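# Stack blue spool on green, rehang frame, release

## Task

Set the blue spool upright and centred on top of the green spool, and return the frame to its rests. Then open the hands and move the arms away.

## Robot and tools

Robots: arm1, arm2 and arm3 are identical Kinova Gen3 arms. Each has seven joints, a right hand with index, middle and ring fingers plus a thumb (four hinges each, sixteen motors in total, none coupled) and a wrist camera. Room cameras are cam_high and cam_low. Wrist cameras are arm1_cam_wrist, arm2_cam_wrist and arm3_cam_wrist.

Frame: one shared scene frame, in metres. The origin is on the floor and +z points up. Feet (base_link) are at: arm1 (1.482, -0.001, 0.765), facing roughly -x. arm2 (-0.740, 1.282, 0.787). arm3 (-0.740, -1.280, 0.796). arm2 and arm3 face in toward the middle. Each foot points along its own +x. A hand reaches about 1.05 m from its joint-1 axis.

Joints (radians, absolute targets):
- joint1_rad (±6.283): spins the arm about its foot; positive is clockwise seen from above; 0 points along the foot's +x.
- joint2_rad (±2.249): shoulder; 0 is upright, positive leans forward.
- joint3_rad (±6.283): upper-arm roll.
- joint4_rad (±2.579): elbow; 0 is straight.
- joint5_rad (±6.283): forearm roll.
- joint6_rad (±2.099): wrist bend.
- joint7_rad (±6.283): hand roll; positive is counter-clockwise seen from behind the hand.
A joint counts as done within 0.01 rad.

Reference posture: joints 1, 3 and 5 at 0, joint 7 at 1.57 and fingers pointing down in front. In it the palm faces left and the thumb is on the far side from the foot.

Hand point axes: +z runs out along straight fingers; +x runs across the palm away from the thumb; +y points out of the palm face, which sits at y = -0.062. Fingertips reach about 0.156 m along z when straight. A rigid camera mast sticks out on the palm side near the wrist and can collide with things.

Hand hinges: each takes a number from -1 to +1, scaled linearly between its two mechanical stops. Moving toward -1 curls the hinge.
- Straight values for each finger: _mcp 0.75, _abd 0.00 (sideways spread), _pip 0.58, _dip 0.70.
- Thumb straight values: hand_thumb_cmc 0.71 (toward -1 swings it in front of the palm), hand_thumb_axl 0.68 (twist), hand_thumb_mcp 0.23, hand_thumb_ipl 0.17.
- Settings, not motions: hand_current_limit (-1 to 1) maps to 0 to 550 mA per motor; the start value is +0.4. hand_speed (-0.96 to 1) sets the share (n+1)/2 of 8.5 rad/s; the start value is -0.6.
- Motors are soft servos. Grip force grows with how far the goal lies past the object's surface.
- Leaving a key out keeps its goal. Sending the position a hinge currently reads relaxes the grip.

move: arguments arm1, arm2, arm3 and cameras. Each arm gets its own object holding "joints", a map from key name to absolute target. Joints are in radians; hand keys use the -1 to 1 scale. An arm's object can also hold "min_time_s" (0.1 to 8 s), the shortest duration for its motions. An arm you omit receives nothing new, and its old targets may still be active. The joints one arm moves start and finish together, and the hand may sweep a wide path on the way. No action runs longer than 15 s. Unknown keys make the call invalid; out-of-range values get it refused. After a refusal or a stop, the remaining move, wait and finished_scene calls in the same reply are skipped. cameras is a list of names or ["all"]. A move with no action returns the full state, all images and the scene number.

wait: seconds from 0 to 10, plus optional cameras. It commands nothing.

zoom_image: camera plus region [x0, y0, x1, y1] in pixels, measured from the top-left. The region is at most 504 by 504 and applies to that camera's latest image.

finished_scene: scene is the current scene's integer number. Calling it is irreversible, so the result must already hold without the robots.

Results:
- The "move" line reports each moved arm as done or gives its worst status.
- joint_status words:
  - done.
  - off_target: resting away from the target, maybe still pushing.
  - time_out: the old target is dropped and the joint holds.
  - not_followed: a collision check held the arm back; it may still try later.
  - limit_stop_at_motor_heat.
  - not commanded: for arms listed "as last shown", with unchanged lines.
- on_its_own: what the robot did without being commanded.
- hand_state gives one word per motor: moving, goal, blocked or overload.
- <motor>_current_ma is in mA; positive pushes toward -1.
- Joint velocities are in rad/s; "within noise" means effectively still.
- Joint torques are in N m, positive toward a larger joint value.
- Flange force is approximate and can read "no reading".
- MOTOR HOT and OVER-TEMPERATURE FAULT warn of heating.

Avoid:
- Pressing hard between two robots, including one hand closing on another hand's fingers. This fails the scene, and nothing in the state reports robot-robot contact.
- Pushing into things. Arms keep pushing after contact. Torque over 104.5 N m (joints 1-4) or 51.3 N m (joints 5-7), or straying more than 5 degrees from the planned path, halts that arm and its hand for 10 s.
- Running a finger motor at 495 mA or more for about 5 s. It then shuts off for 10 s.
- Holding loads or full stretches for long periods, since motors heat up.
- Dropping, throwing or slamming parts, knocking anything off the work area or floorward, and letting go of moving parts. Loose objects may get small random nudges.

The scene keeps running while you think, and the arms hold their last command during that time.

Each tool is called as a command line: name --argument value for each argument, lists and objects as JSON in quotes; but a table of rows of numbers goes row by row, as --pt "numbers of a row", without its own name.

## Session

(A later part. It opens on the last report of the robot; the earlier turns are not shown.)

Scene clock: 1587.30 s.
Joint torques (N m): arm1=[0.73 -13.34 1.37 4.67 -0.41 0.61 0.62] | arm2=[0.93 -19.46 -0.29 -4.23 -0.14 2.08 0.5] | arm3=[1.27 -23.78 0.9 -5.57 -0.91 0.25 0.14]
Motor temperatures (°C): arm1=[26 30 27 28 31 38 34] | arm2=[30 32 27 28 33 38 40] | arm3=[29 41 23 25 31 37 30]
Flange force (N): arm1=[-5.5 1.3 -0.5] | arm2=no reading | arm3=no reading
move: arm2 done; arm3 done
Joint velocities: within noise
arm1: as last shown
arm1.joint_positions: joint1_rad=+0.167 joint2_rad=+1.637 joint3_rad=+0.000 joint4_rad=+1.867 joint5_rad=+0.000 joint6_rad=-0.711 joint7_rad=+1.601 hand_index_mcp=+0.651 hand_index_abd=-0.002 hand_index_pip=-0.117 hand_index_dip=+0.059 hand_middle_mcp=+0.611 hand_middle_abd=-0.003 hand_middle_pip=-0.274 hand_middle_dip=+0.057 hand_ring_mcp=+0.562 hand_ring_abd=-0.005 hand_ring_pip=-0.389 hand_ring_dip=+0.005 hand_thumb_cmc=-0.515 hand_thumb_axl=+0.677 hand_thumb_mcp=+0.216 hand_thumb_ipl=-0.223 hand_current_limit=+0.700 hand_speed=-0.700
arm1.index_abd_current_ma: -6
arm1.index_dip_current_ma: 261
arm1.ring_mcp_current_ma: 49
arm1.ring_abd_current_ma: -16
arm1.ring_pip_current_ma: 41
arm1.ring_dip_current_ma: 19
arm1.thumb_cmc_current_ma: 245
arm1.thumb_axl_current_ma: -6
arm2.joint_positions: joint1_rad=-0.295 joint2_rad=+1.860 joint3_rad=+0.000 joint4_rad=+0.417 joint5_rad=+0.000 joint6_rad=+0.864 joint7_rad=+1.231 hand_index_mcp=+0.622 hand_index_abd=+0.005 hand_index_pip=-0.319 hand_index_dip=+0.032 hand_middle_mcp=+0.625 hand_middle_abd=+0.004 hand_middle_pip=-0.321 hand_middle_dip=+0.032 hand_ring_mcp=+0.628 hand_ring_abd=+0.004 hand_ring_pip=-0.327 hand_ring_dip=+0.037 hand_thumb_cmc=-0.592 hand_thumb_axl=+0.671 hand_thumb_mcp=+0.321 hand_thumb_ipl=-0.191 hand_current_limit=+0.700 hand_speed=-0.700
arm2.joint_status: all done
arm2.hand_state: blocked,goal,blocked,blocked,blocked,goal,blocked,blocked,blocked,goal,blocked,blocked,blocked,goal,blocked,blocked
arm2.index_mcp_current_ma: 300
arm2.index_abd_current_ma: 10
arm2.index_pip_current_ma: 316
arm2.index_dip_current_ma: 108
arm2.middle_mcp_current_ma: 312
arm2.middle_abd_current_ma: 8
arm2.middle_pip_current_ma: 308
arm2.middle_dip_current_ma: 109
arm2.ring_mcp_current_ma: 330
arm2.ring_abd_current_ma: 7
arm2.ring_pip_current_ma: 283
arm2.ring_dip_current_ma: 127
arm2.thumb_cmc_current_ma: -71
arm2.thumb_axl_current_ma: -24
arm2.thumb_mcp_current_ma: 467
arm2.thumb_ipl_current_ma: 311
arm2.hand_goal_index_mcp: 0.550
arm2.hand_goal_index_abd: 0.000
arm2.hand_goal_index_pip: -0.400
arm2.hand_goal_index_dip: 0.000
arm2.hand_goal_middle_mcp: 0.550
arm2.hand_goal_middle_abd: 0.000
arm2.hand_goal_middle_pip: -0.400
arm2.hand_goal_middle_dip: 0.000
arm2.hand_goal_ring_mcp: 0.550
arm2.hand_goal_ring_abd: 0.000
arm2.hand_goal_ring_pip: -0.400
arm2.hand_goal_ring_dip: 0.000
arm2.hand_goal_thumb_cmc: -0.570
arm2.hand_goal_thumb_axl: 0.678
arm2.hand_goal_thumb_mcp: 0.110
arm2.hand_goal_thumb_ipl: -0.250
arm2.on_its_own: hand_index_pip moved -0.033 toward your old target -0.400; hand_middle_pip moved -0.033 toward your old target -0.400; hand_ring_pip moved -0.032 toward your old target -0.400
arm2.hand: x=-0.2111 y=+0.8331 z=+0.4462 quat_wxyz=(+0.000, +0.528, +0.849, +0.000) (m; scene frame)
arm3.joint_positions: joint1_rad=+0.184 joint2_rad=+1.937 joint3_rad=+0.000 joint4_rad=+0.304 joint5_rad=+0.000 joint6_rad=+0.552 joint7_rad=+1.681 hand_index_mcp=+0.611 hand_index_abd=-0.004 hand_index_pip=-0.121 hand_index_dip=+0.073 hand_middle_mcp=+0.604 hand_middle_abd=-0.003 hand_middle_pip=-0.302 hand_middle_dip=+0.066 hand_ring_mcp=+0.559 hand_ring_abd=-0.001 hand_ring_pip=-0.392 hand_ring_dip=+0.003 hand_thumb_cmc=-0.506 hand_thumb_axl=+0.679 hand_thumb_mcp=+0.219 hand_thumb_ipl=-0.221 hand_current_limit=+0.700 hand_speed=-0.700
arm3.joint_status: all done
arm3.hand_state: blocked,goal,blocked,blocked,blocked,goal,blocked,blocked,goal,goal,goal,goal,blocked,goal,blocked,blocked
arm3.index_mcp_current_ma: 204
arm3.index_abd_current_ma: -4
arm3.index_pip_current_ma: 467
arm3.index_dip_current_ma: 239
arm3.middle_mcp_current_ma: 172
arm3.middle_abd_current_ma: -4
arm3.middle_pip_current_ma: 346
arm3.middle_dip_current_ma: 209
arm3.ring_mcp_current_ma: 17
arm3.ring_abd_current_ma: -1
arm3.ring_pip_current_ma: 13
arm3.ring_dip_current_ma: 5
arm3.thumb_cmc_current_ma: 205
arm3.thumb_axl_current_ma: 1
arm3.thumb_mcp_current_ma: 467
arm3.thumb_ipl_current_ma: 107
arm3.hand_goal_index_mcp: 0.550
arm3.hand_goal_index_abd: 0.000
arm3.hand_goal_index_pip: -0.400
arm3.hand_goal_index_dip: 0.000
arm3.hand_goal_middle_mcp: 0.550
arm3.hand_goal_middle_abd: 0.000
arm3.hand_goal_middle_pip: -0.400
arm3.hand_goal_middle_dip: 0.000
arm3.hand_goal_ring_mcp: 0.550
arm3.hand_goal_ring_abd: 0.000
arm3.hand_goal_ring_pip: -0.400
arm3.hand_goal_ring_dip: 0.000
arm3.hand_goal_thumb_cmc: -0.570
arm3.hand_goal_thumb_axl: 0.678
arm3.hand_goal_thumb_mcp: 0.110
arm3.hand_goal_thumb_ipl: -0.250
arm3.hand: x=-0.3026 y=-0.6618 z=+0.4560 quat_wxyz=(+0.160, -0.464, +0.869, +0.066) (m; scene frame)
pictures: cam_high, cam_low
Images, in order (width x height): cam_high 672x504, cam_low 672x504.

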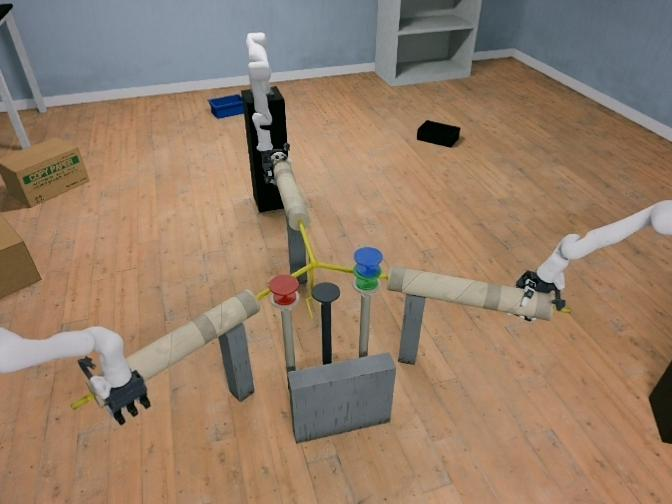

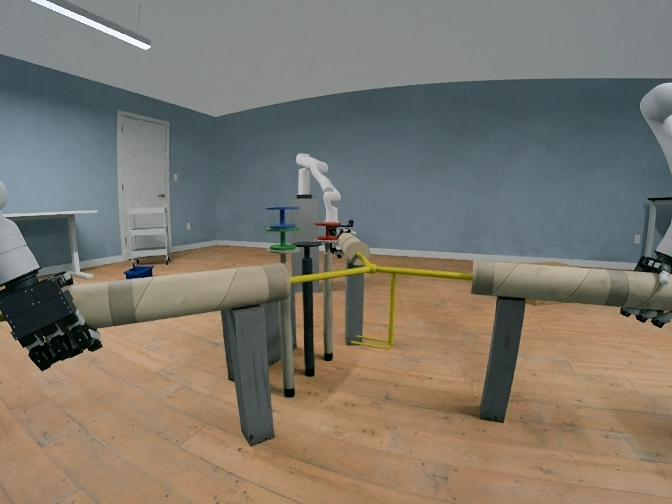

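move --arm3 '{"joints":{"joint2_rad":1.9527,"joint4_rad":0.2758,"joint6_rad":0.5641},"min_time_s":2}' --cameras '["cam_low"]'

zoom_image --camera "cam_low" --region '[220, 220, 370, 340]'

move --arm1 '{"joints":{"hand_current_limit":-0.4}}' --arm2 '{"joints":{"hand_current_limit":-0.4}}' --arm3 '{"joints":{"hand_current_limit":-0.4}}' --cameras '["cam_high","cam_low"]'

Scene clock: 1601.77 s.
Joint torques (N m): arm1=[0.68 -13.48 1.45 4.54 -0.41 0.55 0.62] | arm2=[0.55 -19.49 -0.48 -4.33 -0.21 2.04 0.57] | arm3=[0.59 -18.11 1.25 -3.52 -0.35 0.4 0.33]
Motor temperatures (°C): arm1=[26 30 27 28 31 38 34] | arm2=[30 31 27 28 33 38 40] | arm3=[29 41 23 25 31 37 30]
Flange force (N): arm1=[-5.2 1.3 -0.5] | arm2=no reading | arm3=no reading
move: arm3 done
Joint velocities: within noise
arm1: as last shown
arm1.joint_positions: joint1_rad=+0.167 joint2_rad=+1.637 joint3_rad=+0.000 joint4_rad=+1.867 joint5_rad=+0.000 joint6_rad=-0.711 joint7_rad=+1.601 hand_index_mcp=+0.651 hand_index_abd=-0.002 hand_index_pip=-0.117 hand_index_dip=+0.059 hand_middle_mcp=+0.611 hand_middle_abd=-0.003 hand_middle_pip=-0.275 hand_middle_dip=+0.057 hand_ring_mcp=+0.562 hand_ring_abd=-0.005 hand_ring_pip=-0.389 hand_ring_dip=+0.005 hand_thumb_cmc=-0.515 hand_thumb_axl=+0.677 hand_thumb_mcp=+0.216 hand_thumb_ipl=-0.223 hand_current_limit=+0.700 hand_speed=-0.700
arm1.index_mcp_current_ma: 468
arm1.index_abd_current_ma: -5
arm1.index_dip_current_ma: 260
arm1.ring_pip_current_ma: 40
arm1.ring_dip_current_ma: 18
arm1.thumb_cmc_current_ma: 246
arm2.joint_positions: joint1_rad=-0.295 joint2_rad=+1.860 joint3_rad=+0.000 joint4_rad=+0.417 joint5_rad=+0.000 joint6_rad=+0.864 joint7_rad=+1.231 hand_index_mcp=+0.622 hand_index_abd=+0.005 hand_index_pip=-0.320 hand_index_dip=+0.032 hand_middle_mcp=+0.625 hand_middle_abd=+0.004 hand_middle_pip=-0.322 hand_middle_dip=+0.032 hand_ring_mcp=+0.628 hand_ring_abd=+0.004 hand_ring_pip=-0.327 hand_ring_dip=+0.037 hand_thumb_cmc=-0.592 hand_thumb_axl=+0.671 hand_thumb_mcp=+0.322 hand_thumb_ipl=-0.191 hand_current_limit=+0.700 hand_speed=-0.700
arm2.joint_status: not commanded
arm2.hand_state: blocked,goal,blocked,blocked,blocked,goal,blocked,blocked,blocked,goal,blocked,blocked,blocked,goal,blocked,blocked
arm2.index_mcp_current_ma: 299
arm2.index_abd_current_ma: 10
arm2.index_pip_current_ma: 315
arm2.index_dip_current_ma: 108
arm2.middle_mcp_current_ma: 311
arm2.middle_abd_current_ma: 8
arm2.middle_pip_current_ma: 307
arm2.middle_dip_current_ma: 109
arm2.ring_mcp_current_ma: 328
arm2.ring_abd_current_ma: 7
arm2.ring_pip_current_ma: 282
arm2.ring_dip_current_ma: 127
arm2.thumb_cmc_current_ma: -70
arm2.thumb_axl_current_ma: -24
arm2.thumb_mcp_current_ma: 468
arm2.thumb_ipl_current_ma: 311
arm2.hand_goal_index_mcp: 0.550
arm2.hand_goal_index_abd: 0.000
arm2.hand_goal_index_pip: -0.400
arm2.hand_goal_index_dip: 0.000
arm2.hand_goal_middle_mcp: 0.550
arm2.hand_goal_middle_abd: 0.000
arm2.hand_goal_middle_pip: -0.400
arm2.hand_goal_middle_dip: 0.000
arm2.hand_goal_ring_mcp: 0.550
arm2.hand_goal_ring_abd: 0.000
arm2.hand_goal_ring_pip: -0.400
arm2.hand_goal_ring_dip: 0.000
arm2.hand_goal_thumb_cmc: -0.570
arm2.hand_goal_thumb_axl: 0.678
arm2.hand_goal_thumb_mcp: 0.110
arm2.hand_goal_thumb_ipl: -0.250
arm2.hand: x=-0.2111 y=+0.8331 z=+0.4462 quat_wxyz=(+0.000, +0.528, +0.849, +0.000) (m; scene frame)
arm3.joint_positions: joint1_rad=+0.184 joint2_rad=+1.953 joint3_rad=+0.000 joint4_rad=+0.276 joint5_rad=+0.000 joint6_rad=+0.564 joint7_rad=+1.681 hand_index_mcp=+0.611 hand_index_abd=-0.002 hand_index_pip=-0.146 hand_index_dip=+0.073 hand_middle_mcp=+0.600 hand_middle_abd=-0.003 hand_middle_pip=-0.317 hand_middle_dip=+0.060 hand_ring_mcp=+0.559 hand_ring_abd=-0.001 hand_ring_pip=-0.392 hand_ring_dip=+0.003 hand_thumb_cmc=-0.503 hand_thumb_axl=+0.670 hand_thumb_mcp=+0.231 hand_thumb_ipl=-0.221 hand_current_limit=+0.700 hand_speed=-0.700
arm3.joint_status: all done
arm3.hand_state: blocked,goal,blocked,blocked,blocked,goal,blocked,blocked,goal,goal,goal,goal,blocked,goal,blocked,blocked
arm3.index_mcp_current_ma: 204
arm3.index_abd_current_ma: -2
arm3.index_pip_current_ma: 467
arm3.index_dip_current_ma: 239
arm3.middle_mcp_current_ma: 157
arm3.middle_abd_current_ma: -4
arm3.middle_pip_current_ma: 280
arm3.middle_dip_current_ma: 186
arm3.ring_mcp_current_ma: 17
arm3.ring_abd_current_ma: -1
arm3.ring_pip_current_ma: 13
arm3.ring_dip_current_ma: 5
arm3.thumb_cmc_current_ma: 216
arm3.thumb_axl_current_ma: -19
arm3.thumb_mcp_current_ma: 468
arm3.thumb_ipl_current_ma: 107
arm3.hand_goal_index_mcp: 0.550
arm3.hand_goal_index_abd: 0.000
arm3.hand_goal_index_pip: -0.400
arm3.hand_goal_index_dip: 0.000
arm3.hand_goal_middle_mcp: 0.550
arm3.hand_goal_middle_abd: 0.000
arm3.hand_goal_middle_pip: -0.400
arm3.hand_goal_middle_dip: 0.000
arm3.hand_goal_ring_mcp: 0.550
arm3.hand_goal_ring_abd: 0.000
arm3.hand_goal_ring_pip: -0.400
arm3.hand_goal_ring_dip: 0.000
arm3.hand_goal_thumb_cmc: -0.570
arm3.hand_goal_thumb_axl: 0.678
arm3.hand_goal_thumb_mcp: 0.110
arm3.hand_goal_thumb_ipl: -0.250
arm3.on_its_own: hand_index_pip moved -0.025 toward your old target -0.400
arm3.hand: x=-0.3026 y=-0.6618 z=+0.4530 quat_wxyz=(+0.160, -0.464, +0.869, +0.066) (m; scene frame)
pictures: cam_low
Images, in order (width x height): cam_low 672x504.

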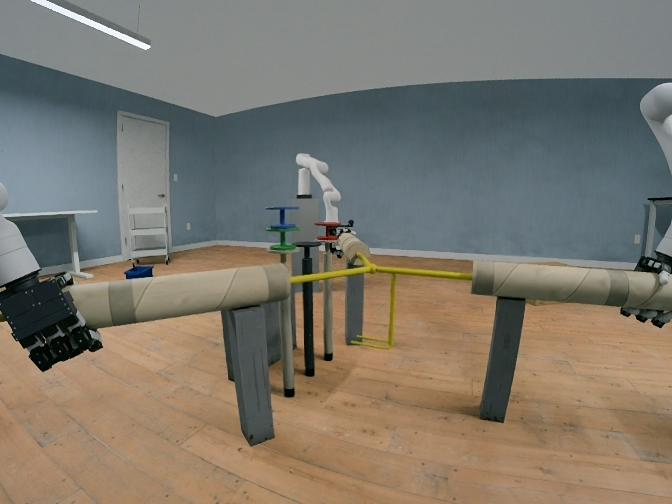

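Scaled by 3.360 from the camera's 672x504 image, which has a finer 960x720 frame.

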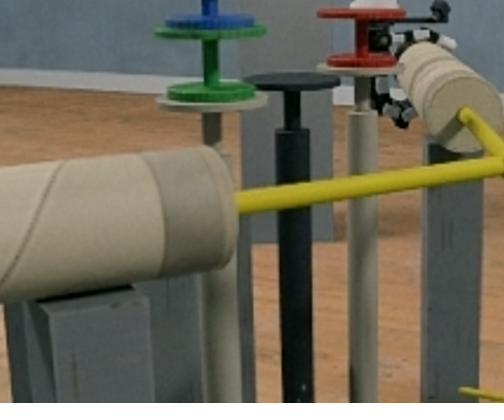

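Scene clock: 1602.33 s.
Joint torques (N m): arm1=[0.41 -16.35 0.08 4.2 -0.14 -0.31 0.26] | arm2=[1.43 -23.72 -0.4 -6.45 -0.45 1.21 0.38] | arm3=[0.68 -22.78 0.91 -5.69 -0.81 -0.05 0.22]
Motor temperatures (°C): arm1=[26 30 27 28 31 38 34] | arm2=[30 32 27 28 33 38 40] | arm3=[29 41 23 25 31 37 30]
Flange force (N): arm1=[-2.7 0.2 4.9] | arm2=no reading | arm3=no reading
move: arm1 done; arm2 done; arm3 done
Joint velocities: within noise
arm1.joint_positions: joint1_rad=+0.167 joint2_rad=+1.637 joint3_rad=+0.000 joint4_rad=+1.867 joint5_rad=+0.000 joint6_rad=-0.711 joint7_rad=+1.601 hand_index_mcp=+0.653 hand_index_abd=-0.002 hand_index_pip=-0.116 hand_index_dip=+0.050 hand_middle_mcp=+0.611 hand_middle_abd=-0.003 hand_middle_pip=-0.272 hand_middle_dip=+0.052 hand_ring_mcp=+0.561 hand_ring_abd=-0.005 hand_ring_pip=-0.391 hand_ring_dip=+0.004 hand_thumb_cmc=-0.512 hand_thumb_axl=+0.678 hand_thumb_mcp=+0.230 hand_thumb_ipl=-0.228 hand_current_limit=-0.400 hand_speed=-0.700
arm1.joint_status: all done
arm1.hand_state: blocked,goal,blocked,blocked,blocked,goal,blocked,blocked,goal,goal,goal,goal,blocked,goal,blocked,blocked
arm1.index_mcp_current_ma: 165
arm1.index_abd_current_ma: -5
arm1.index_pip_current_ma: 165
arm1.index_dip_current_ma: 165
arm1.middle_mcp_current_ma: 165
arm1.middle_abd_current_ma: -9
arm1.middle_pip_current_ma: 165
arm1.middle_dip_current_ma: 165
arm1.ring_mcp_current_ma: 43
arm1.ring_abd_current_ma: -16
arm1.ring_pip_current_ma: 34
arm1.ring_dip_current_ma: 14
arm1.thumb_cmc_current_ma: 165
arm1.thumb_axl_current_ma: 1
arm1.thumb_mcp_current_ma: 165
arm1.thumb_ipl_current_ma: 124
arm1.hand_goal_index_mcp: 0.550
arm1.hand_goal_index_abd: 0.000
arm1.hand_goal_index_pip: -0.400
arm1.hand_goal_index_dip: 0.000
arm1.hand_goal_middle_mcp: 0.550
arm1.hand_goal_middle_abd: 0.000
arm1.hand_goal_middle_pip: -0.400
arm1.hand_goal_middle_dip: 0.000
arm1.hand_goal_ring_mcp: 0.550
arm1.hand_goal_ring_abd: 0.000
arm1.hand_goal_ring_pip: -0.400
arm1.hand_goal_ring_dip: 0.000
arm1.hand_goal_thumb_cmc: -0.570
arm1.hand_goal_thumb_axl: 0.678
arm1.hand_goal_thumb_mcp: 0.110
arm1.hand_goal_thumb_ipl: -0.250
arm1.hand: x=+1.0457 y=-0.0097 z=+0.4537 quat_wxyz=(-0.013, +0.983, -0.045, -0.175) (m; scene frame)
arm2.joint_positions: joint1_rad=-0.295 joint2_rad=+1.860 joint3_rad=+0.000 joint4_rad=+0.417 joint5_rad=+0.000 joint6_rad=+0.864 joint7_rad=+1.231 hand_index_mcp=+0.619 hand_index_abd=+0.005 hand_index_pip=-0.321 hand_index_dip=+0.024 hand_middle_mcp=+0.623 hand_middle_abd=+0.004 hand_middle_pip=-0.323 hand_middle_dip=+0.025 hand_ring_mcp=+0.627 hand_ring_abd=+0.004 hand_ring_pip=-0.328 hand_ring_dip=+0.030 hand_thumb_cmc=-0.585 hand_thumb_axl=+0.673 hand_thumb_mcp=+0.341 hand_thumb_ipl=-0.200 hand_current_limit=-0.400 hand_speed=-0.700
arm2.joint_status: all done
arm2.hand_state: blocked,goal,blocked,blocked,blocked,goal,blocked,blocked,blocked,goal,blocked,blocked,goal,goal,blocked,blocked
arm2.index_mcp_current_ma: 165
arm2.index_abd_current_ma: 10
arm2.index_pip_current_ma: 165
arm2.index_dip_current_ma: 79
arm2.middle_mcp_current_ma: 165
arm2.middle_abd_current_ma: 8
arm2.middle_pip_current_ma: 165
arm2.middle_dip_current_ma: 82
arm2.ring_mcp_current_ma: 165
arm2.ring_abd_current_ma: 7
arm2.ring_pip_current_ma: 165
arm2.ring_dip_current_ma: 99
arm2.thumb_cmc_current_ma: -47
arm2.thumb_axl_current_ma: -15
arm2.thumb_mcp_current_ma: 165
arm2.thumb_ipl_current_ma: 165
arm2.hand_goal_index_mcp: 0.550
arm2.hand_goal_index_abd: 0.000
arm2.hand_goal_index_pip: -0.400
arm2.hand_goal_index_dip: 0.000
arm2.hand_goal_middle_mcp: 0.550
arm2.hand_goal_middle_abd: 0.000
arm2.hand_goal_middle_pip: -0.400
arm2.hand_goal_middle_dip: 0.000
arm2.hand_goal_ring_mcp: 0.550
arm2.hand_goal_ring_abd: 0.000
arm2.hand_goal_ring_pip: -0.400
arm2.hand_goal_ring_dip: 0.000
arm2.hand_goal_thumb_cmc: -0.570
arm2.hand_goal_thumb_axl: 0.678
arm2.hand_goal_thumb_mcp: 0.110
arm2.hand_goal_thumb_ipl: -0.250
arm2.hand: x=-0.2111 y=+0.8331 z=+0.4461 quat_wxyz=(+0.000, +0.528, +0.849, +0.000) (m; scene frame)
arm3.joint_positions: joint1_rad=+0.184 joint2_rad=+1.953 joint3_rad=+0.000 joint4_rad=+0.276 joint5_rad=+0.000 joint6_rad=+0.564 joint7_rad=+1.681 hand_index_mcp=+0.611 hand_index_abd=-0.002 hand_index_pip=-0.146 hand_index_dip=+0.064 hand_middle_mcp=+0.598 hand_middle_abd=-0.003 hand_middle_pip=-0.317 hand_middle_dip=+0.049 hand_ring_mcp=+0.559 hand_ring_abd=-0.001 hand_ring_pip=-0.392 hand_ring_dip=+0.003 hand_thumb_cmc=-0.499 hand_thumb_axl=+0.673 hand_thumb_mcp=+0.247 hand_thumb_ipl=-0.224 hand_current_limit=-0.400 hand_speed=-0.700
arm3.joint_status: all done
arm3.hand_state: blocked,goal,blocked,blocked,blocked,goal,blocked,blocked,goal,goal,goal,goal,blocked,goal,blocked,blocked
arm3.index_mcp_current_ma: 165
arm3.index_abd_current_ma: -2
arm3.index_pip_current_ma: 165
arm3.index_dip_current_ma: 165
arm3.middle_mcp_current_ma: 149
arm3.middle_abd_current_ma: -4
arm3.middle_pip_current_ma: 165
arm3.middle_dip_current_ma: 143
arm3.ring_mcp_current_ma: 17
arm3.ring_abd_current_ma: -1
arm3.ring_pip_current_ma: 13
arm3.ring_dip_current_ma: 5
arm3.thumb_cmc_current_ma: 165
arm3.thumb_axl_current_ma: -10
arm3.thumb_mcp_current_ma: 165
arm3.thumb_ipl_current_ma: 92
arm3.hand_goal_index_mcp: 0.550
arm3.hand_goal_index_abd: 0.000
arm3.hand_goal_index_pip: -0.400
arm3.hand_goal_index_dip: 0.000
arm3.hand_goal_middle_mcp: 0.550
arm3.hand_goal_middle_abd: 0.000
arm3.hand_goal_middle_pip: -0.400
arm3.hand_goal_middle_dip: 0.000
arm3.hand_goal_ring_mcp: 0.550
arm3.hand_goal_ring_abd: 0.000
arm3.hand_goal_ring_pip: -0.400
arm3.hand_goal_ring_dip: 0.000
arm3.hand_goal_thumb_cmc: -0.570
arm3.hand_goal_thumb_axl: 0.678
arm3.hand_goal_thumb_mcp: 0.110
arm3.hand_goal_thumb_ipl: -0.250
arm3.hand: x=-0.3027 y=-0.6619 z=+0.4529 quat_wxyz=(+0.160, -0.464, +0.869, +0.066) (m; scene frame)
pictures: cam_high, cam_low
Images, in order (width x height): cam_high 672x504, cam_low 672x504.

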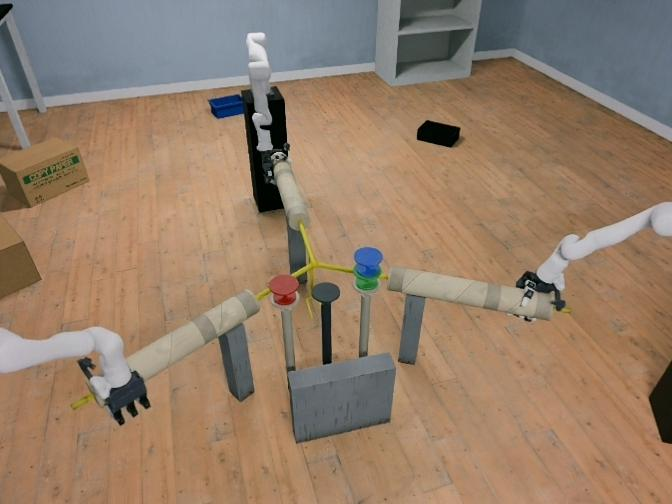

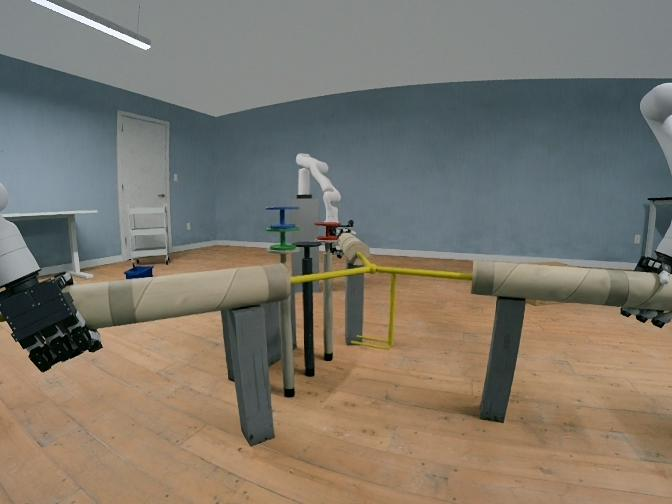

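Settled on the rests. Now open the hands.

move --arm1 '{"joints":{"hand_current_limit":0.2,"hand_index_mcp":0.754,"hand_middle_mcp":0.754,"hand_ring_mcp":0.754,"hand_index_pip":0.576,"hand_middle_pip":0.576,"hand_ring_pip":0.576,"hand_index_dip":0.696,"hand_middle_dip":0.696,"hand_ring_dip":0.696,"hand_thumb_mcp":0.226,"hand_thumb_ipl":0.168}}' --arm2 '{"joints":{"hand_current_limit":0.2,"hand_index_mcp":0.754,"hand_middle_mcp":0.754,"hand_ring_mcp":0.754,"hand_index_pip":0.576,"hand_middle_pip":0.576,"hand_ring_pip":0.576,"hand_index_dip":0.696,"hand_middle_dip":0.696,"hand_ring_dip":0.696,"hand_thumb_mcp":0.226,"hand_thumb_ipl":0.168}}' --arm3 '{"joints":{"hand_current_limit":0.2,"hand_index_mcp":0.754,"hand_middle_mcp":0.754,"hand_ring_mcp":0.754,"hand_index_pip":0.576,"hand_middle_pip":0.576,"hand_ring_pip":0.576,"hand_index_dip":0.696,"hand_middle_dip":0.696,"hand_ring_dip":0.696,"hand_thumb_mcp":0.226,"hand_thumb_ipl":0.168}}'

move --arm1 '{"joints":{"hand_thumb_cmc":0.714}}' --arm2 '{"joints":{"hand_thumb_cmc":0.714}}' --arm3 '{"joints":{"hand_thumb_cmc":0.714}}' --cameras '["all"]'

zoom_image --camera "cam_low" --region '[220, 220, 370, 340]'

zoom_image --camera "cam_high" --region '[220, 140, 400, 320]'

Scene clock: 1628.13 s.
Joint torques (N m): arm1=[-0.27 -17.77 -0.65 2.2 0.14 -0.98 0.29] | arm2=[0.28 -20.6 -0.61 -6.23 -0.3 0.29 0.22] | arm3=[0.11 -23.07 1.03 -6.29 -0.61 -0.67 0.47]
Motor temperatures (°C): arm1=[26 30 27 28 31 38 34] | arm2=[30 33 27 28 33 38 40] | arm3=[29 42 23 25 31 37 30]
Flange force (N): arm1=[0.5 -1.1 2.0] | arm2=no reading | arm3=no reading
move: arm1 done; arm2 off_target; arm3 done
Joint velocities: within noise
arm1.joint_positions: joint1_rad=+0.167 joint2_rad=+1.637 joint3_rad=+0.000 joint4_rad=+1.867 joint5_rad=+0.000 joint6_rad=-0.711 joint7_rad=+1.601 hand_index_mcp=+0.752 hand_index_abd=-0.002 hand_index_pip=+0.573 hand_index_dip=+0.694 hand_middle_mcp=+0.752 hand_middle_abd=-0.003 hand_middle_pip=+0.573 hand_middle_dip=+0.693 hand_ring_mcp=+0.752 hand_ring_abd=-0.005 hand_ring_pip=+0.573 hand_ring_dip=+0.694 hand_thumb_cmc=-0.571 hand_thumb_axl=+0.678 hand_thumb_mcp=+0.224 hand_thumb_ipl=+0.165 hand_current_limit=+0.200 hand_speed=-0.700
arm1.joint_status: all done
arm1.hand_state: goal,goal,goal,goal,goal,goal,goal,goal,goal,goal,goal,goal,goal,goal,goal,goal
arm1.index_mcp_current_ma: -9
arm1.index_abd_current_ma: -5
arm1.index_pip_current_ma: -11
arm1.index_dip_current_ma: -8
arm1.middle_mcp_current_ma: -8
arm1.middle_abd_current_ma: -9
arm1.middle_pip_current_ma: -12
arm1.middle_dip_current_ma: -10
arm1.ring_mcp_current_ma: -7
arm1.ring_abd_current_ma: -15
arm1.ring_pip_current_ma: -10
arm1.ring_dip_current_ma: -8
arm1.thumb_cmc_current_ma: -2
arm1.thumb_axl_current_ma: 1
arm1.thumb_mcp_current_ma: -7
arm1.thumb_ipl_current_ma: -16
arm1.hand_goal_index_mcp: 0.754
arm1.hand_goal_index_abd: 0.000
arm1.hand_goal_index_pip: 0.576
arm1.hand_goal_index_dip: 0.696
arm1.hand_goal_middle_mcp: 0.754
arm1.hand_goal_middle_abd: 0.000
arm1.hand_goal_middle_pip: 0.576
arm1.hand_goal_middle_dip: 0.696
arm1.hand_goal_ring_mcp: 0.754
arm1.hand_goal_ring_abd: 0.000
arm1.hand_goal_ring_pip: 0.576
arm1.hand_goal_ring_dip: 0.696
arm1.hand_goal_thumb_cmc: -0.570
arm1.hand_goal_thumb_axl: 0.678
arm1.hand_goal_thumb_mcp: 0.226
arm1.hand_goal_thumb_ipl: 0.168
arm1.hand: x=+1.0456 y=-0.0097 z=+0.4538 quat_wxyz=(-0.013, +0.983, -0.045, -0.175) (m; scene frame)
arm2.joint_positions: joint1_rad=-0.295 joint2_rad=+1.860 joint3_rad=+0.000 joint4_rad=+0.417 joint5_rad=+0.000 joint6_rad=+0.864 joint7_rad=+1.231 hand_index_mcp=+0.752 hand_index_abd=+0.003 hand_index_pip=+0.573 hand_index_dip=+0.693 hand_middle_mcp=+0.752 hand_middle_abd=+0.003 hand_middle_pip=+0.573 hand_middle_dip=+0.693 hand_ring_mcp=+0.752 hand_ring_abd=+0.003 hand_ring_pip=+0.573 hand_ring_dip=+0.693 hand_thumb_cmc=-0.578 hand_thumb_axl=+0.678 hand_thumb_mcp=+0.267 hand_thumb_ipl=+0.145 hand_current_limit=+0.200 hand_speed=-0.700
arm2.joint_status: hand_thumb_mcp off_target (ended at +0.267, target +0.226); hand_thumb_ipl off_target (ended at +0.145, target +0.168); the others done
arm2.hand_state: goal,goal,goal,goal,goal,goal,goal,goal,goal,goal,goal,goal,goal,goal,blocked,blocked
arm2.index_mcp_current_ma: -3
arm2.index_abd_current_ma: 6
arm2.index_pip_current_ma: -8
arm2.index_dip_current_ma: -6
arm2.middle_mcp_current_ma: -3
arm2.middle_abd_current_ma: 6
arm2.middle_pip_current_ma: -8
arm2.middle_dip_current_ma: -6
arm2.ring_mcp_current_ma: -3
arm2.ring_abd_current_ma: 6
arm2.ring_pip_current_ma: -8
arm2.ring_dip_current_ma: -7
arm2.thumb_cmc_current_ma: -21
arm2.thumb_axl_current_ma: 1
arm2.thumb_mcp_current_ma: 192
arm2.thumb_ipl_current_ma: -105
arm2.hand_goal_index_mcp: 0.754
arm2.hand_goal_index_abd: 0.000
arm2.hand_goal_index_pip: 0.576
arm2.hand_goal_index_dip: 0.696
arm2.hand_goal_middle_mcp: 0.754
arm2.hand_goal_middle_abd: 0.000
arm2.hand_goal_middle_pip: 0.576
arm2.hand_goal_middle_dip: 0.696
arm2.hand_goal_ring_mcp: 0.754
arm2.hand_goal_ring_abd: 0.000
arm2.hand_goal_ring_pip: 0.576
arm2.hand_goal_ring_dip: 0.696
arm2.hand_goal_thumb_cmc: -0.570
arm2.hand_goal_thumb_axl: 0.678
arm2.hand_goal_thumb_mcp: 0.226
arm2.hand_goal_thumb_ipl: 0.168
arm2.hand: x=-0.2111 y=+0.8331 z=+0.4462 quat_wxyz=(+0.000, +0.528, +0.849, +0.000) (m; scene frame)
arm3.joint_positions: joint1_rad=+0.184 joint2_rad=+1.953 joint3_rad=+0.000 joint4_rad=+0.276 joint5_rad=+0.000 joint6_rad=+0.564 joint7_rad=+1.681 hand_index_mcp=+0.751 hand_index_abd=-0.002 hand_index_pip=+0.572 hand_index_dip=+0.693 hand_middle_mcp=+0.752 hand_middle_abd=-0.003 hand_middle_pip=+0.572 hand_middle_dip=+0.693 hand_ring_mcp=+0.752 hand_ring_abd=-0.001 hand_ring_pip=+0.572 hand_ring_dip=+0.693 hand_thumb_cmc=-0.547 hand_thumb_axl=+0.674 hand_thumb_mcp=+0.239 hand_thumb_ipl=+0.152 hand_current_limit=+0.200 hand_speed=-0.700
arm3.joint_status: all done
arm3.hand_state: goal,goal,goal,goal,goal,goal,goal,goal,goal,goal,goal,goal,blocked,goal,goal,goal
arm3.index_mcp_current_ma: -4
arm3.index_abd_current_ma: -2
arm3.index_pip_current_ma: -5
arm3.index_dip_current_ma: -4
arm3.middle_mcp_current_ma: -3
arm3.middle_abd_current_ma: -4
arm3.middle_pip_current_ma: -5
arm3.middle_dip_current_ma: -4
arm3.ring_mcp_current_ma: -3
arm3.ring_abd_current_ma: -1
arm3.ring_pip_current_ma: -5
arm3.ring_dip_current_ma: -4
arm3.thumb_cmc_current_ma: 54
arm3.thumb_axl_current_ma: -7
arm3.thumb_mcp_current_ma: 34
arm3.thumb_ipl_current_ma: -49
arm3.hand_goal_index_mcp: 0.754
arm3.hand_goal_index_abd: 0.000
arm3.hand_goal_index_pip: 0.576
arm3.hand_goal_index_dip: 0.696
arm3.hand_goal_middle_mcp: 0.754
arm3.hand_goal_middle_abd: 0.000
arm3.hand_goal_middle_pip: 0.576
arm3.hand_goal_middle_dip: 0.696
arm3.hand_goal_ring_mcp: 0.754
arm3.hand_goal_ring_abd: 0.000
arm3.hand_goal_ring_pip: 0.576
arm3.hand_goal_ring_dip: 0.696
arm3.hand_goal_thumb_cmc: -0.570
arm3.hand_goal_thumb_axl: 0.678
arm3.hand_goal_thumb_mcp: 0.226
arm3.hand_goal_thumb_ipl: 0.168
arm3.hand: x=-0.3026 y=-0.6618 z=+0.4530 quat_wxyz=(+0.160, -0.464, +0.869, +0.066) (m; scene frame)
pictures: none

Scene clock: 1629.80 s.
Joint torques (N m): arm1=[-0.32 -17.81 -0.64 2.17 0.14 -1.02 0.33] | arm2=[0.84 -21.39 -0.27 -7.05 -0.26 -0.19 0.07] | arm3=[1.25 -26.23 1.11 -7.93 -0.66 -1.1 0.33]
Motor temperatures (°C): arm1=[26 30 27 28 31 38 34] | arm2=[30 33 27 28 33 38 40] | arm3=[29 42 23 25 31 37 30]
Flange force (N): arm1=[0.4 -1.2 2.1] | arm2=no reading | arm3=no reading
move: arm1 done; arm2 off_target; arm3 done
Joint velocities: within noise
arm1.joint_positions: joint1_rad=+0.167 joint2_rad=+1.637 joint3_rad=+0.000 joint4_rad=+1.867 joint5_rad=+0.000 joint6_rad=-0.711 joint7_rad=+1.601 hand_index_mcp=+0.752 hand_index_abd=-0.002 hand_index_pip=+0.573 hand_index_dip=+0.694 hand_middle_mcp=+0.752 hand_middle_abd=-0.003 hand_middle_pip=+0.573 hand_middle_dip=+0.693 hand_ring_mcp=+0.752 hand_ring_abd=-0.005 hand_ring_pip=+0.573 hand_ring_dip=+0.694 hand_thumb_cmc=+0.711 hand_thumb_axl=+0.678 hand_thumb_mcp=+0.224 hand_thumb_ipl=+0.165 hand_current_limit=+0.200 hand_speed=-0.700
arm1.joint_status: all done
arm1.hand_state: goal,goal,goal,goal,goal,goal,goal,goal,goal,goal,goal,goal,goal,goal,goal,goal
arm1.index_mcp_current_ma: -9
arm1.index_abd_current_ma: -5
arm1.index_pip_current_ma: -11
arm1.index_dip_current_ma: -8
arm1.middle_mcp_current_ma: -8
arm1.middle_abd_current_ma: -9
arm1.middle_pip_current_ma: -12
arm1.middle_dip_current_ma: -10
arm1.ring_mcp_current_ma: -7
arm1.ring_abd_current_ma: -15
arm1.ring_pip_current_ma: -10
arm1.ring_dip_current_ma: -8
arm1.thumb_cmc_current_ma: -9
arm1.thumb_axl_current_ma: 1
arm1.thumb_mcp_current_ma: -7
arm1.thumb_ipl_current_ma: -16
arm1.hand_goal_index_mcp: 0.754
arm1.hand_goal_index_abd: 0.000
arm1.hand_goal_index_pip: 0.576
arm1.hand_goal_index_dip: 0.696
arm1.hand_goal_middle_mcp: 0.754
arm1.hand_goal_middle_abd: 0.000
arm1.hand_goal_middle_pip: 0.576
arm1.hand_goal_middle_dip: 0.696
arm1.hand_goal_ring_mcp: 0.754
arm1.hand_goal_ring_abd: 0.000
arm1.hand_goal_ring_pip: 0.576
arm1.hand_goal_ring_dip: 0.696
arm1.hand_goal_thumb_cmc: 0.714
arm1.hand_goal_thumb_axl: 0.678
arm1.hand_goal_thumb_mcp: 0.226
arm1.hand_goal_thumb_ipl: 0.168
arm1.hand: x=+1.0456 y=-0.0097 z=+0.4538 quat_wxyz=(-0.013, +0.983, -0.045, -0.175) (m; scene frame)
arm2.joint_positions: joint1_rad=-0.295 joint2_rad=+1.860 joint3_rad=+0.000 joint4_rad=+0.417 joint5_rad=+0.000 joint6_rad=+0.864 joint7_rad=+1.231 hand_index_mcp=+0.752 hand_index_abd=+0.003 hand_index_pip=+0.573 hand_index_dip=+0.693 hand_middle_mcp=+0.752 hand_middle_abd=+0.003 hand_middle_pip=+0.573 hand_middle_dip=+0.693 hand_ring_mcp=+0.752 hand_ring_abd=+0.003 hand_ring_pip=+0.573 hand_ring_dip=+0.693 hand_thumb_cmc=-0.574 hand_thumb_axl=+0.678 hand_thumb_mcp=+0.267 hand_thumb_ipl=+0.145 hand_current_limit=+0.200 hand_speed=-0.700
arm2.joint_status: hand_thumb_cmc off_target (ended at -0.574, target +0.714)
arm2.hand_state: goal,goal,goal,goal,goal,goal,goal,goal,goal,goal,goal,goal,blocked,goal,blocked,blocked
arm2.index_mcp_current_ma: -3
arm2.index_abd_current_ma: 6
arm2.index_pip_current_ma: -8
arm2.index_dip_current_ma: -6
arm2.middle_mcp_current_ma: -3
arm2.middle_abd_current_ma: 6
arm2.middle_pip_current_ma: -8
arm2.middle_dip_current_ma: -6
arm2.ring_mcp_current_ma: -3
arm2.ring_abd_current_ma: 6
arm2.ring_pip_current_ma: -8
arm2.ring_dip_current_ma: -7
arm2.thumb_cmc_current_ma: -330
arm2.thumb_axl_current_ma: 1
arm2.thumb_mcp_current_ma: 192
arm2.thumb_ipl_current_ma: -105
arm2.hand_goal_index_mcp: 0.754
arm2.hand_goal_index_abd: 0.000
arm2.hand_goal_index_pip: 0.576
arm2.hand_goal_index_dip: 0.696
arm2.hand_goal_middle_mcp: 0.754
arm2.hand_goal_middle_abd: 0.000
arm2.hand_goal_middle_pip: 0.576
arm2.hand_goal_middle_dip: 0.696
arm2.hand_goal_ring_mcp: 0.754
arm2.hand_goal_ring_abd: 0.000
arm2.hand_goal_ring_pip: 0.576
arm2.hand_goal_ring_dip: 0.696
arm2.hand_goal_thumb_cmc: 0.714
arm2.hand_goal_thumb_axl: 0.678
arm2.hand_goal_thumb_mcp: 0.226
arm2.hand_goal_thumb_ipl: 0.168
arm2.hand: x=-0.2111 y=+0.8331 z=+0.4462 quat_wxyz=(+0.000, +0.528, +0.849, +0.000) (m; scene frame)
arm3.joint_positions: joint1_rad=+0.184 joint2_rad=+1.953 joint3_rad=+0.000 joint4_rad=+0.276 joint5_rad=+0.000 joint6_rad=+0.564 joint7_rad=+1.681 hand_index_mcp=+0.751 hand_index_abd=-0.002 hand_index_pip=+0.572 hand_index_dip=+0.693 hand_middle_mcp=+0.752 hand_middle_abd=-0.003 hand_middle_pip=+0.573 hand_middle_dip=+0.693 hand_ring_mcp=+0.752 hand_ring_abd=-0.001 hand_ring_pip=+0.572 hand_ring_dip=+0.693 hand_thumb_cmc=+0.711 hand_thumb_axl=+0.676 hand_thumb_mcp=+0.224 hand_thumb_ipl=+0.164 hand_current_limit=+0.200 hand_speed=-0.700
arm3.joint_status: all done
arm3.hand_state: goal,goal,goal,goal,goal,goal,goal,goal,goal,goal,goal,goal,goal,goal,goal,goal
arm3.index_mcp_current_ma: -4
arm3.index_abd_current_ma: -2
arm3.index_pip_current_ma: -5
arm3.index_dip_current_ma: -4
arm3.middle_mcp_current_ma: -3
arm3.middle_abd_current_ma: -4
arm3.middle_pip_current_ma: -5
arm3.middle_dip_current_ma: -4
arm3.ring_mcp_current_ma: -3
arm3.ring_abd_current_ma: -1
arm3.ring_pip_current_ma: -5
arm3.ring_dip_current_ma: -4
arm3.thumb_cmc_current_ma: -5
arm3.thumb_axl_current_ma: -4
arm3.thumb_mcp_current_ma: -3
arm3.thumb_ipl_current_ma: -8
arm3.hand_goal_index_mcp: 0.754
arm3.hand_goal_index_abd: 0.000
arm3.hand_goal_index_pip: 0.576
arm3.hand_goal_index_dip: 0.696
arm3.hand_goal_middle_mcp: 0.754
arm3.hand_goal_middle_abd: 0.000
arm3.hand_goal_middle_pip: 0.576
arm3.hand_goal_middle_dip: 0.696
arm3.hand_goal_ring_mcp: 0.754
arm3.hand_goal_ring_abd: 0.000
arm3.hand_goal_ring_pip: 0.576
arm3.hand_goal_ring_dip: 0.696
arm3.hand_goal_thumb_cmc: 0.714
arm3.hand_goal_thumb_axl: 0.678
arm3.hand_goal_thumb_mcp: 0.226
arm3.hand_goal_thumb_ipl: 0.168
arm3.hand: x=-0.3026 y=-0.6618 z=+0.4530 quat_wxyz=(+0.160, -0.464, +0.869, +0.066) (m; scene frame)
pictures: arm1_cam_wrist, arm2_cam_wrist, arm3_cam_wrist, cam_high, cam_low
Images, in order (width x height): arm1_cam_wrist 672x504, arm2_cam_wrist 672x504, arm3_cam_wrist 672x504, cam_high 672x504, cam_low 672x504.

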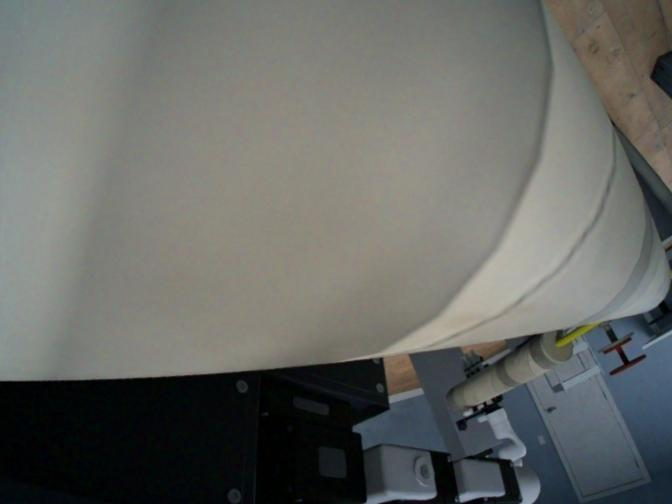

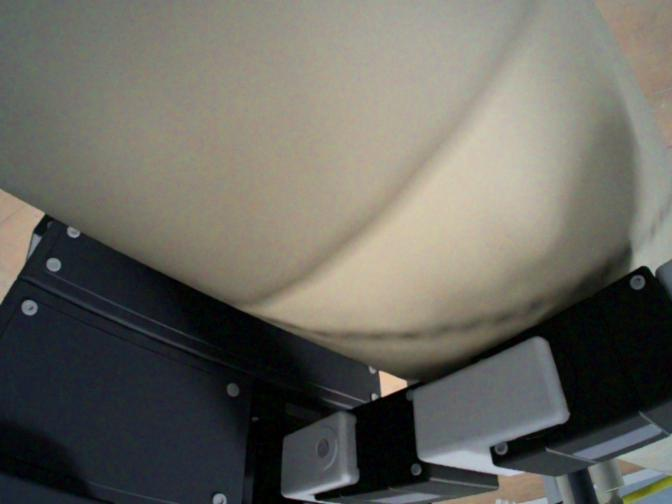

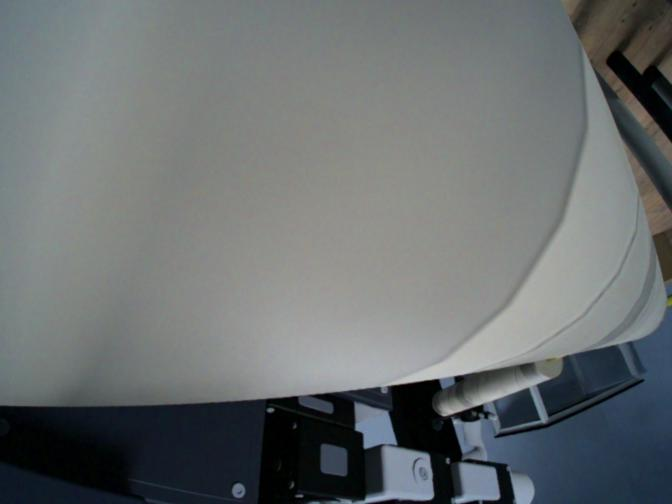

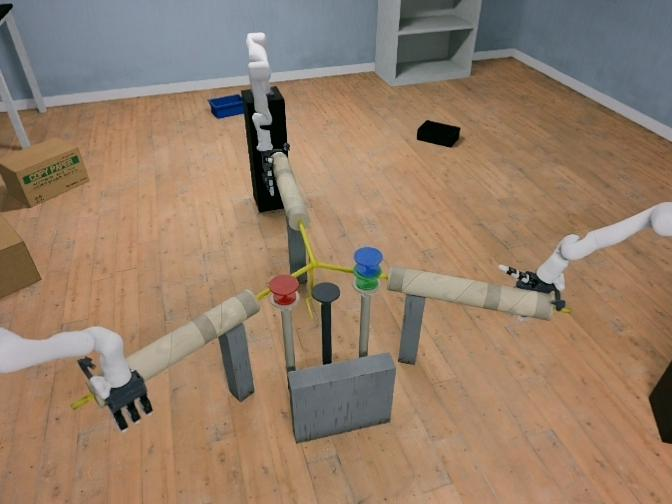

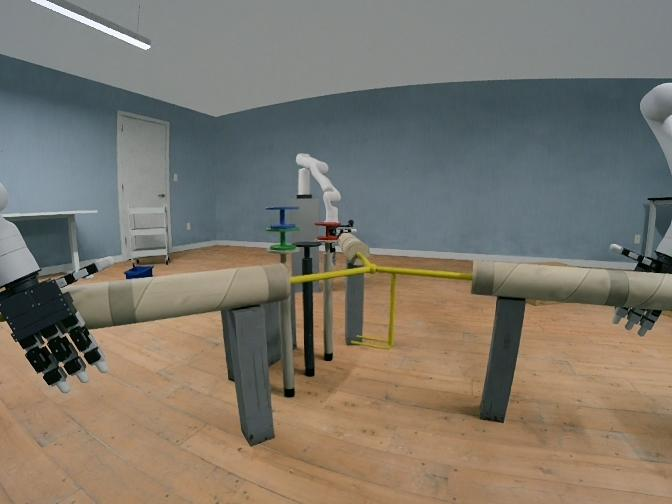

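Scaled by 3.360 from the camera's 672x504 image, which has a finer 960x720 frame.

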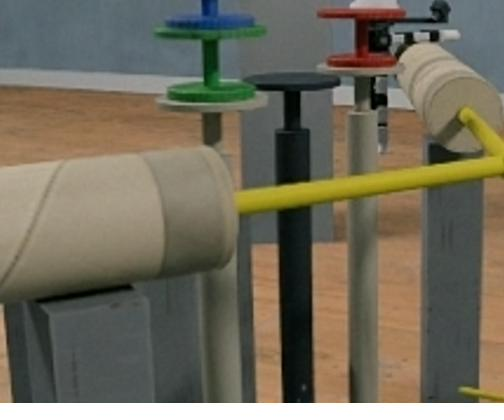

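Scaled by 2.800 from the camera's 672x504 image, which has a finer 960x720 frame.

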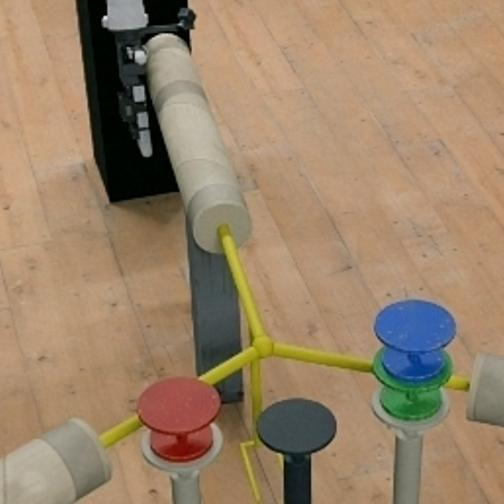

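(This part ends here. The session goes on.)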